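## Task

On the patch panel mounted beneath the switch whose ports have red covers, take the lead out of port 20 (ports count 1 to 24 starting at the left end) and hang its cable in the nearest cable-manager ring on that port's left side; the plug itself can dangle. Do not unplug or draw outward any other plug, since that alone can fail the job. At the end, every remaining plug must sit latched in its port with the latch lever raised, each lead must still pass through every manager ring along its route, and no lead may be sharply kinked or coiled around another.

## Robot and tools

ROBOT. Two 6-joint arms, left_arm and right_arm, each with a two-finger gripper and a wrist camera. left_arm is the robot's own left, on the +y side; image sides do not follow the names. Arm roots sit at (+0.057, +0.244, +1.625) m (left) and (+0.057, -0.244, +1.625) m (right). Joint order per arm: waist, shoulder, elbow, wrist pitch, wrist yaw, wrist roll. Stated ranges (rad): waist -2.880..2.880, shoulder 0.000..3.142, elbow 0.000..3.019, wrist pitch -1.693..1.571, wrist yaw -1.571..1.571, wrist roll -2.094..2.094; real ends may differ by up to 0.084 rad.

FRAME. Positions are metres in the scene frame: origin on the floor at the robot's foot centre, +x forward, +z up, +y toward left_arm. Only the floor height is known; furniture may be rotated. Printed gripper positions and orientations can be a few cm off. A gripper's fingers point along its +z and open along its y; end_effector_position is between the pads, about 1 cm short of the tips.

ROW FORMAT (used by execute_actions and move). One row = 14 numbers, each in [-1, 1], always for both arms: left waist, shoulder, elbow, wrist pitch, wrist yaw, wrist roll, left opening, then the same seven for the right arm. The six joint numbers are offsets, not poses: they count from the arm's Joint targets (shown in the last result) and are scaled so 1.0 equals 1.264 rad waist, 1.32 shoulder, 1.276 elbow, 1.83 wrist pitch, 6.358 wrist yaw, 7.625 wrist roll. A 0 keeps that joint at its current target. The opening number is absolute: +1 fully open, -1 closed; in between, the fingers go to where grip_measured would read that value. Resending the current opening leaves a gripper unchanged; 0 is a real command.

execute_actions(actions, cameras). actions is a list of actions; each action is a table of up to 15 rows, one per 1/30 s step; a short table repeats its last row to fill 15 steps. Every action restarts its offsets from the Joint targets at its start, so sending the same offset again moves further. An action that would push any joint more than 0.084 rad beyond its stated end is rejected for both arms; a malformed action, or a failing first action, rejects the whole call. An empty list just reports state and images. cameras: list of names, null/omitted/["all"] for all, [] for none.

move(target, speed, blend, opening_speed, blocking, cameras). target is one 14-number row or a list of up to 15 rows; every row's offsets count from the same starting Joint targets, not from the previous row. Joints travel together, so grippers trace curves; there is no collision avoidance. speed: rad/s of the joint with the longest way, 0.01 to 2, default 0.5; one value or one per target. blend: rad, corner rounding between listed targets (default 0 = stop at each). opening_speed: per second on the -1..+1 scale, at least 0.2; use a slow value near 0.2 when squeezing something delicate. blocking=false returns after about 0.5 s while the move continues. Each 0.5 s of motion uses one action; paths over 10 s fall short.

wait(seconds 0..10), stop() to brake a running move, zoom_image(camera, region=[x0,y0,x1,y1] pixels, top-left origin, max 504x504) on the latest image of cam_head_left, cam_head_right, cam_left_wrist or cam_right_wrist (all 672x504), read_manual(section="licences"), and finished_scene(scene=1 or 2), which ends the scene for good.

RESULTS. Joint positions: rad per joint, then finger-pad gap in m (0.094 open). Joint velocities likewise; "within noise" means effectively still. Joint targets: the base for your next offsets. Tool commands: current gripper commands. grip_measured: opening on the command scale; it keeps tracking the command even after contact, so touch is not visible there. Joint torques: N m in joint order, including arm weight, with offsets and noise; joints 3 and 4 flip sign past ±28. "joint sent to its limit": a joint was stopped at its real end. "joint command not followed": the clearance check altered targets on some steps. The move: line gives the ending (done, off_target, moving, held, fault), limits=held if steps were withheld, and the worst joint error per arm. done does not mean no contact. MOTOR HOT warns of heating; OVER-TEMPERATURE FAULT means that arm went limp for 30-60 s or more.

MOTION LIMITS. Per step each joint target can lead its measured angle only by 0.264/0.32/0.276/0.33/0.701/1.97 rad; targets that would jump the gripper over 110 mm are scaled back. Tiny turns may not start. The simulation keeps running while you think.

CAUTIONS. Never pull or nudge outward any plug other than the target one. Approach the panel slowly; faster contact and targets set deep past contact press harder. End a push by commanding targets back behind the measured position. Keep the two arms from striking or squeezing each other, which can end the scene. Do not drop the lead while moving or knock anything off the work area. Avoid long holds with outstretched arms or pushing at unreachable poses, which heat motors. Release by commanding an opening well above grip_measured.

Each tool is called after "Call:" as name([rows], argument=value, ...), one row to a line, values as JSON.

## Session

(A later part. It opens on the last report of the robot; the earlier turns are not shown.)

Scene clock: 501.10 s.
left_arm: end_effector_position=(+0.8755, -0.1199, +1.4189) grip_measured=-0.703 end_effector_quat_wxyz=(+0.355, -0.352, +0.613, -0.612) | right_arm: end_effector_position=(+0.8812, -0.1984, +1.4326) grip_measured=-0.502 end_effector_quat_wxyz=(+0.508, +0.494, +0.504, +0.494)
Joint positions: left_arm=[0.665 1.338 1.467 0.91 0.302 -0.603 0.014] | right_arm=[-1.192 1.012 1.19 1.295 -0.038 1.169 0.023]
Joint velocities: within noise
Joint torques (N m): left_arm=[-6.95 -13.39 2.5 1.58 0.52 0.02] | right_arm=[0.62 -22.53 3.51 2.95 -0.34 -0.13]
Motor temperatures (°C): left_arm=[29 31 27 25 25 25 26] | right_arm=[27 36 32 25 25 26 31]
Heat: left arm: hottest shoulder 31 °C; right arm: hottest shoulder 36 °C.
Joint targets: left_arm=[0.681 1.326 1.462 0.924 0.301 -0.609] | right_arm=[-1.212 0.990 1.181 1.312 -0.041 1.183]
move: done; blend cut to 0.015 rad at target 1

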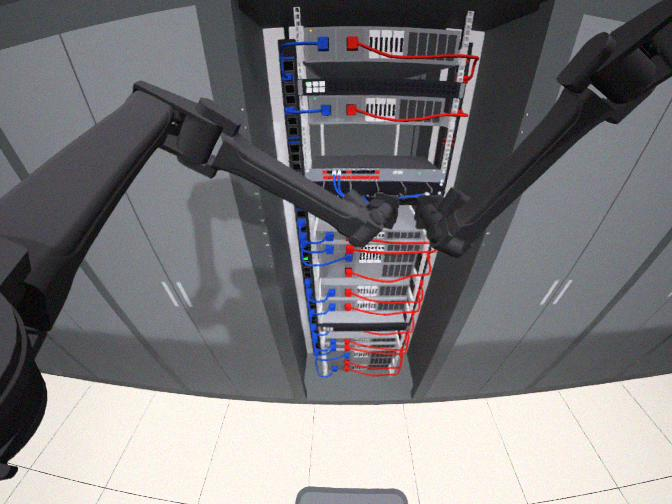

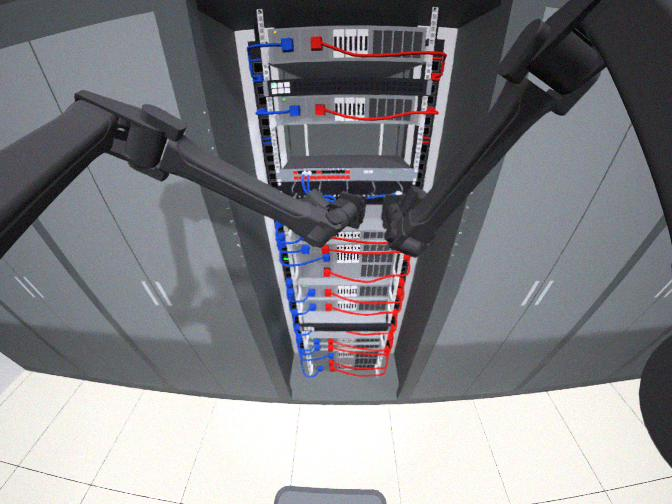

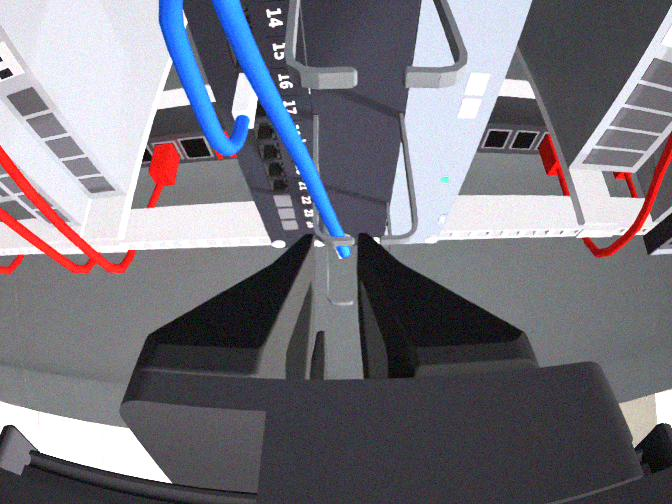

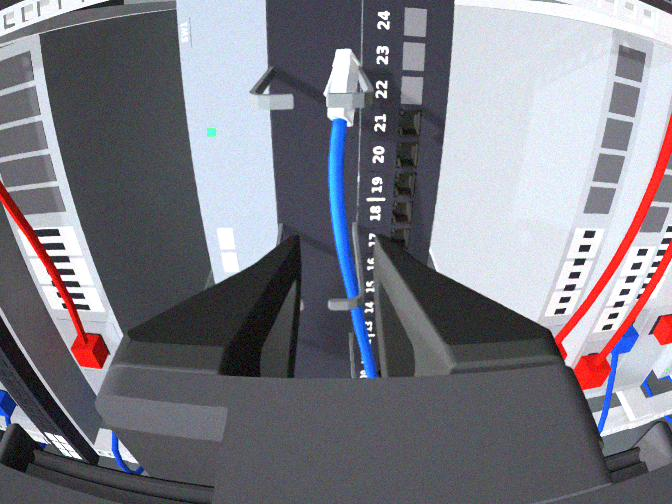

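Call:
move(target=[0,-0.06,-0.22,0.09,0,0,-0.7,0,-0.08,-0.20,0.09,0,0,-0.5], speed=0.3)

Call:
zoom_image(camera="cam_right_wrist", region=[160, 60, 500, 360])

Call:
zoom_image(camera="cam_left_wrist", region=[100, 0, 500, 300])

Call:
zoom_image(camera="cam_head_left", region=[300, 165, 460, 225])

Scene clock: 507.33 s.
left_arm: end_effector_position=(+0.7897, -0.1100, +1.4247) grip_measured=-0.703 end_effector_quat_wxyz=(+0.340, -0.350, +0.622, -0.613) | right_arm: end_effector_position=(+0.8046, -0.2060, +1.4599) grip_measured=-0.502 end_effector_quat_wxyz=(+0.514, +0.491, +0.499, +0.495)
Joint positions: left_arm=[0.665 1.259 1.187 1.075 0.302 -0.603 0.014] | right_arm=[-1.193 0.904 0.934 1.46 -0.038 1.169 0.023]
Joint velocities: within noise
Joint torques (N m): left_arm=[-6.07 -11.87 1.4 1.63 0.52 0] | right_arm=[0.03 -20.07 2.1 3.08 -0.34 -0.12]
Motor temperatures (°C): left_arm=[29 31 27 25 25 25 26] | right_arm=[27 36 32 25 25 26 31]
Heat: left arm: hottest shoulder 31 °C; right arm: hottest shoulder 36 °C.
Joint targets: left_arm=[0.681 1.247 1.182 1.089 0.301 -0.609] | right_arm=[-1.212 0.885 0.926 1.477 -0.041 1.183]
move: done

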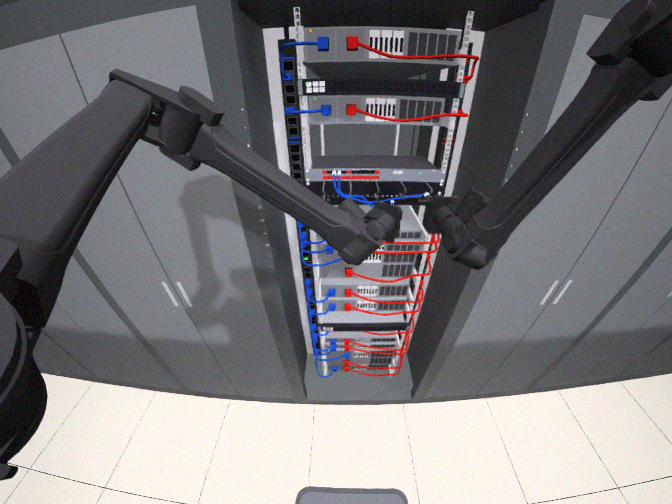

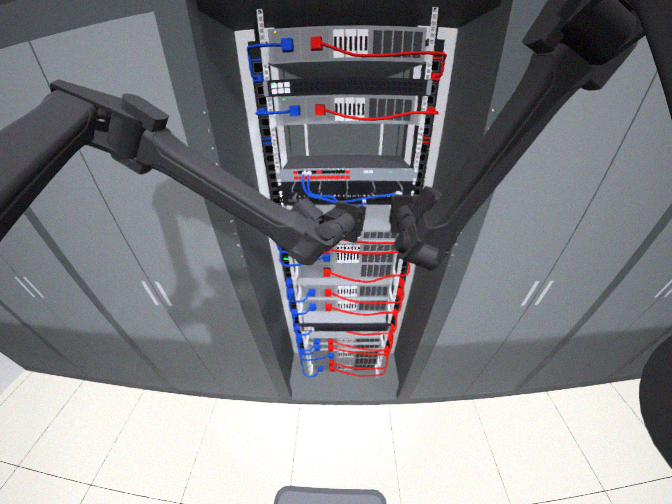

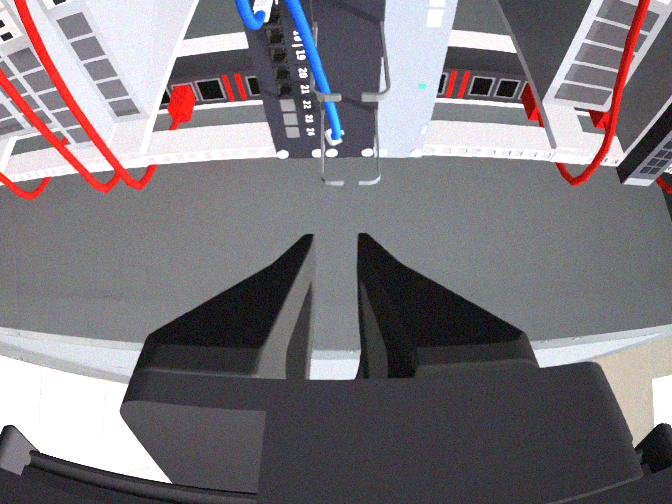

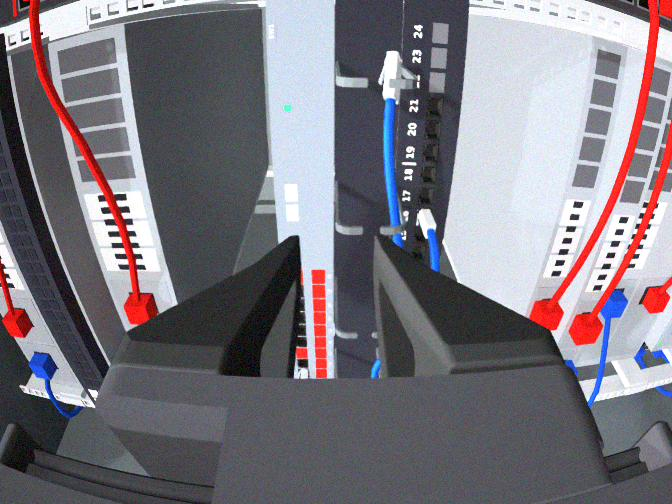

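Scaled by 1.482 from the camera's 672x504 image, which has a finer 960x720 frame.

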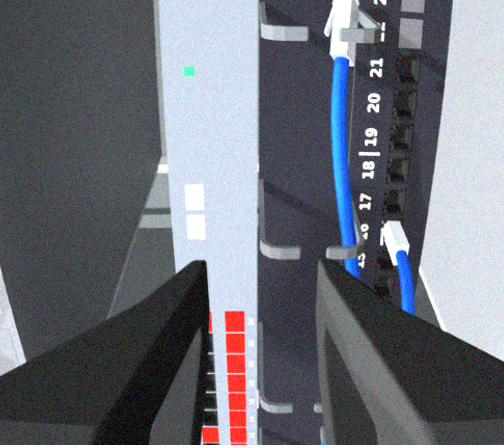

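Scaled by 1.260 from the camera's 672x504 image, which has a finer 960x720 frame.

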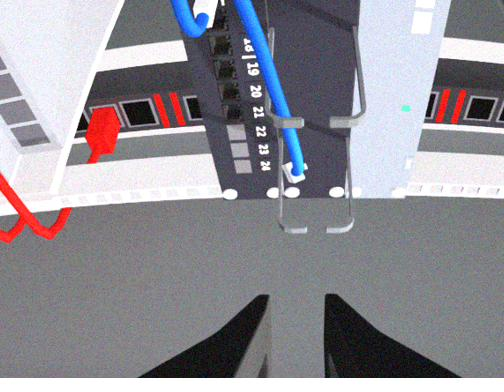

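Scaled by 3.150 from the camera's 672x504 image, which has a finer 960x720 frame.

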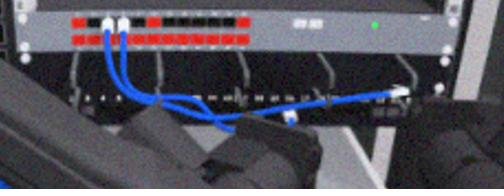

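Call:
move(target=[-0.3,-0.1,-0.25,0.06,0,0,-0.7,0.0,0.0,0.0,0.0,0,0,-0.5], speed=0.5)

Call:
zoom_image(camera="cam_head_left", region=[310, 160, 450, 220])

Call:
zoom_image(camera="cam_head_right", region=[280, 160, 420, 220])

Call:
zoom_image(camera="cam_left_wrist", region=[180, 0, 440, 240])

Scene clock: 513.97 s.
left_arm: end_effector_position=(+0.6890, -0.1346, +1.5889) grip_measured=-0.703 end_effector_quat_wxyz=(+0.244, -0.377, +0.523, -0.724) | right_arm: end_effector_position=(+0.8042, -0.2061, +1.4598) grip_measured=-0.502 end_effector_quat_wxyz=(+0.514, +0.491, +0.499, +0.495)
Joint positions: left_arm=[0.313 1.124 0.869 1.187 0.301 -0.603 0.014] | right_arm=[-1.194 0.904 0.933 1.461 -0.038 1.169 0.023]
Joint velocities: within noise
Joint torques (N m): left_arm=[-8.23 -5.66 0.4 0.87 0.62 0.01] | right_arm=[-0.09 -19.84 2.17 3.02 -0.33 -0.11]
Motor temperatures (°C): left_arm=[29 31 27 25 25 25 26] | right_arm=[27 36 31 25 25 26 31]
Heat: left arm: hottest shoulder 31 °C; right arm: hottest shoulder 36 °C.
Joint targets: left_arm=[0.302 1.114 0.863 1.198 0.301 -0.609] | right_arm=[-1.212 0.885 0.926 1.477 -0.041 1.183]
move: done

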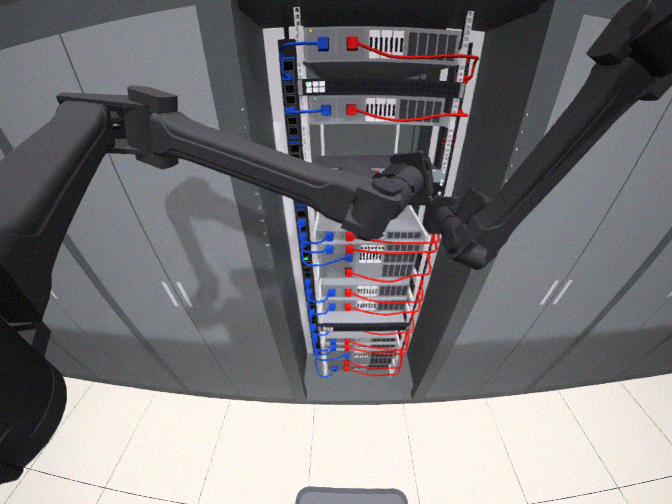

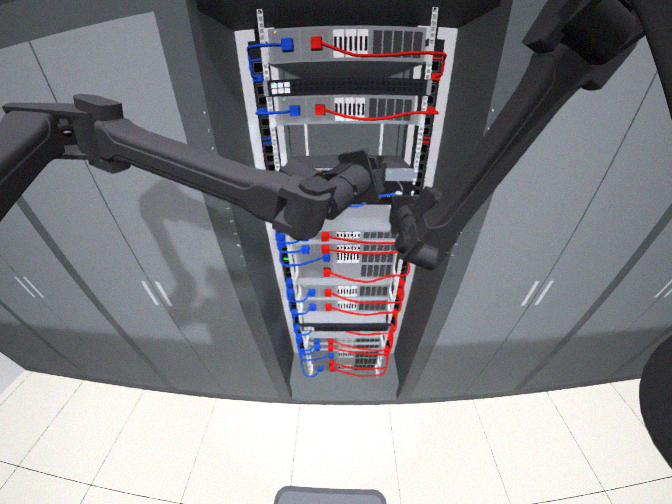

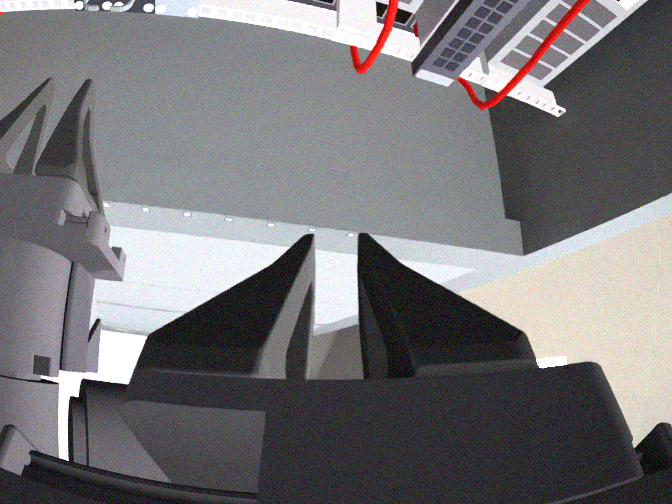

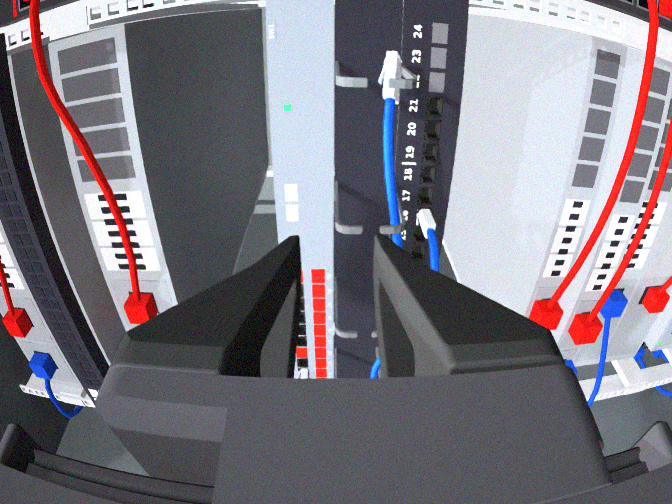

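Scaled by 3.600 from the camera's 672x504 image, which has a finer 960x720 frame.

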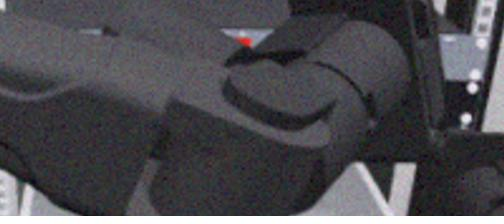

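Scaled by 3.600 from the camera's 672x504 image, which has a finer 960x720 frame.

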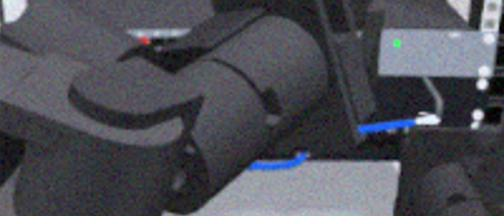

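Scaled by 1.938 from the camera's 672x504 image, which has a finer 960x720 frame.

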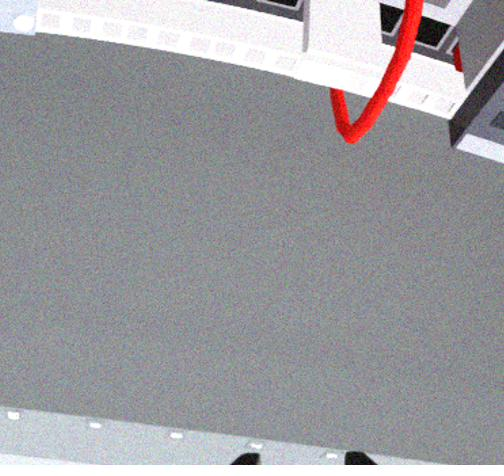

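Call:
move(target=[0.65,-0.0,0.0,0.0,0,0,-0.7,0.0,0.0,0.0,0.0,0,0,-0.5], speed=0.5)

Call:
zoom_image(camera="cam_head_left", region=[310, 165, 450, 225])

Call:
zoom_image(camera="cam_head_right", region=[280, 165, 420, 225])

Scene clock: 522.13 s.
left_arm: end_effector_position=(+0.6971, +0.0561, +1.3094) grip_measured=-0.703 end_effector_quat_wxyz=(+0.378, -0.291, +0.757, -0.446) | right_arm: end_effector_position=(+0.8042, -0.2061, +1.4599) grip_measured=-0.502 end_effector_quat_wxyz=(+0.514, +0.491, +0.499, +0.495)
Joint positions: left_arm=[1.113 1.124 0.869 1.187 0.301 -0.603 0.014] | right_arm=[-1.194 0.904 0.933 1.461 -0.038 1.169 0.023]
Joint velocities: within noise
Joint torques (N m): left_arm=[-2.14 -13.74 0.05 1.87 0.35 0.01] | right_arm=[0.09 -19.84 2.24 3 -0.33 -0.12]
Motor temperatures (°C): left_arm=[29 31 27 25 25 25 26] | right_arm=[27 36 31 25 25 26 30]
Heat: left arm: hottest shoulder 31 °C; right arm: hottest shoulder 36 °C.
Joint targets: left_arm=[1.124 1.114 0.863 1.198 0.301 -0.609] | right_arm=[-1.212 0.885 0.926 1.477 -0.041 1.183]
move: done

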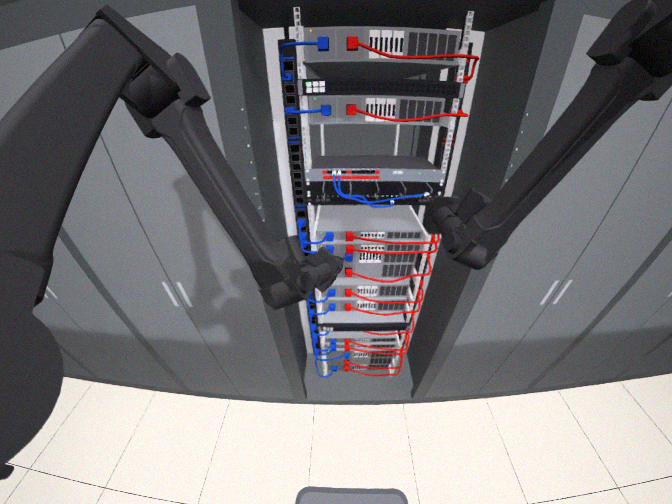

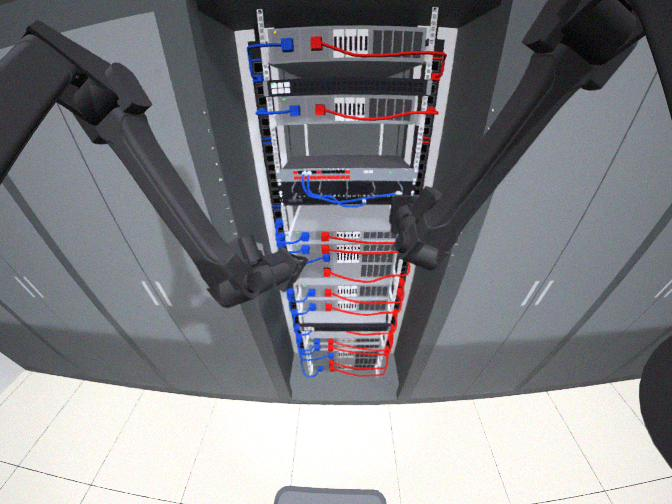

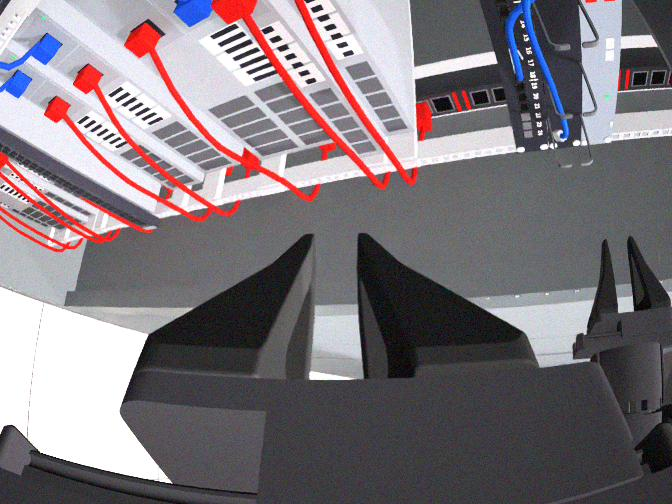

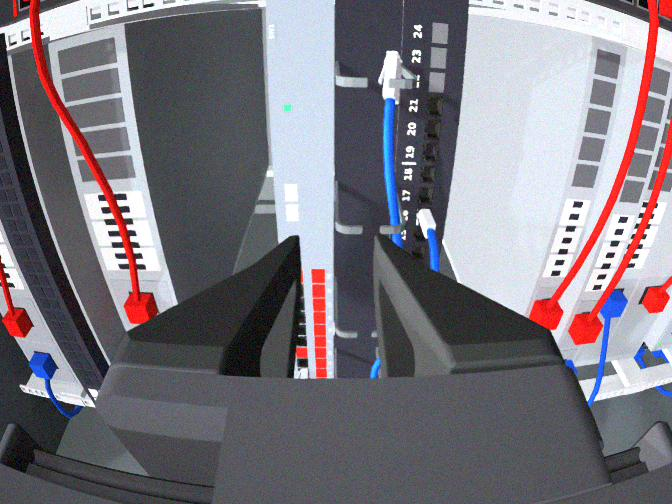

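Scaled by 3.600 from the camera's 672x504 image, which has a finer 960x720 frame.

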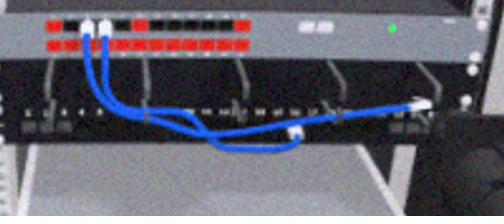

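Scaled by 3.600 from the camera's 672x504 image, which has a finer 960x720 frame.

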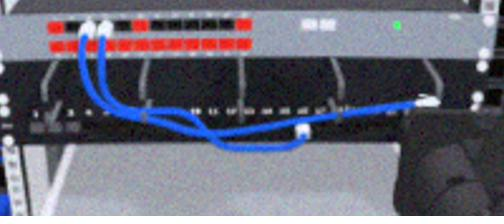

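Call:
zoom_image(camera="cam_head_left", region=[325, 180, 395, 215])

Call:
zoom_image(camera="cam_head_right", region=[295, 180, 365, 215])

Call:
zoom_image(camera="cam_head_left", region=[380, 175, 440, 215])

Call:
zoom_image(camera="cam_left_wrist", region=[480, 0, 620, 180])

Scaled by 7.200 from the camera's 672x504 image, which has a finer 960x720 frame.

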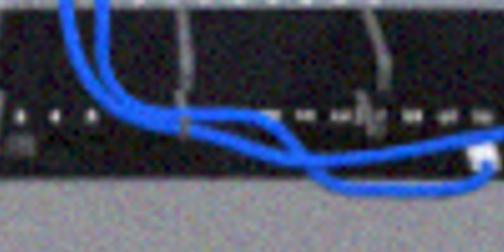

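Scaled by 7.200 from the camera's 672x504 image, which has a finer 960x720 frame.

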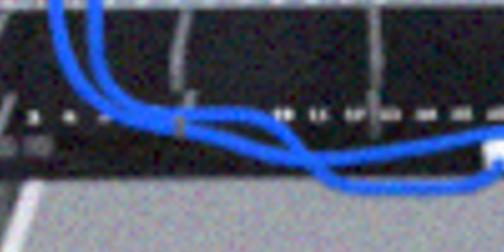

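Scaled by 8.400 from the camera's 672x504 image, which has a finer 960x720 frame.

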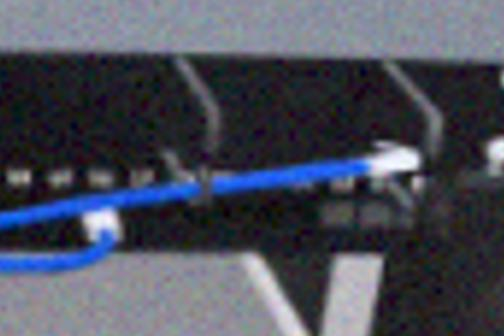

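Scaled by 2.800 from the camera's 672x504 image, which has a finer 960x720 frame.

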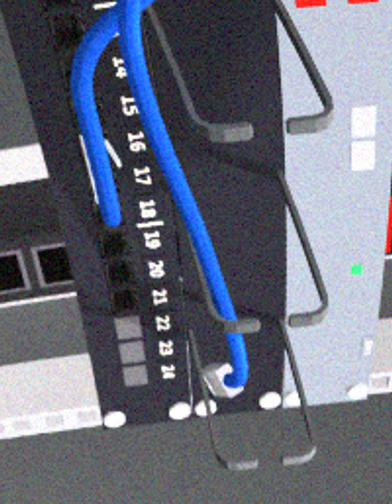

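Call:
finished_scene(scene=2)

The scene is finished: the task was done.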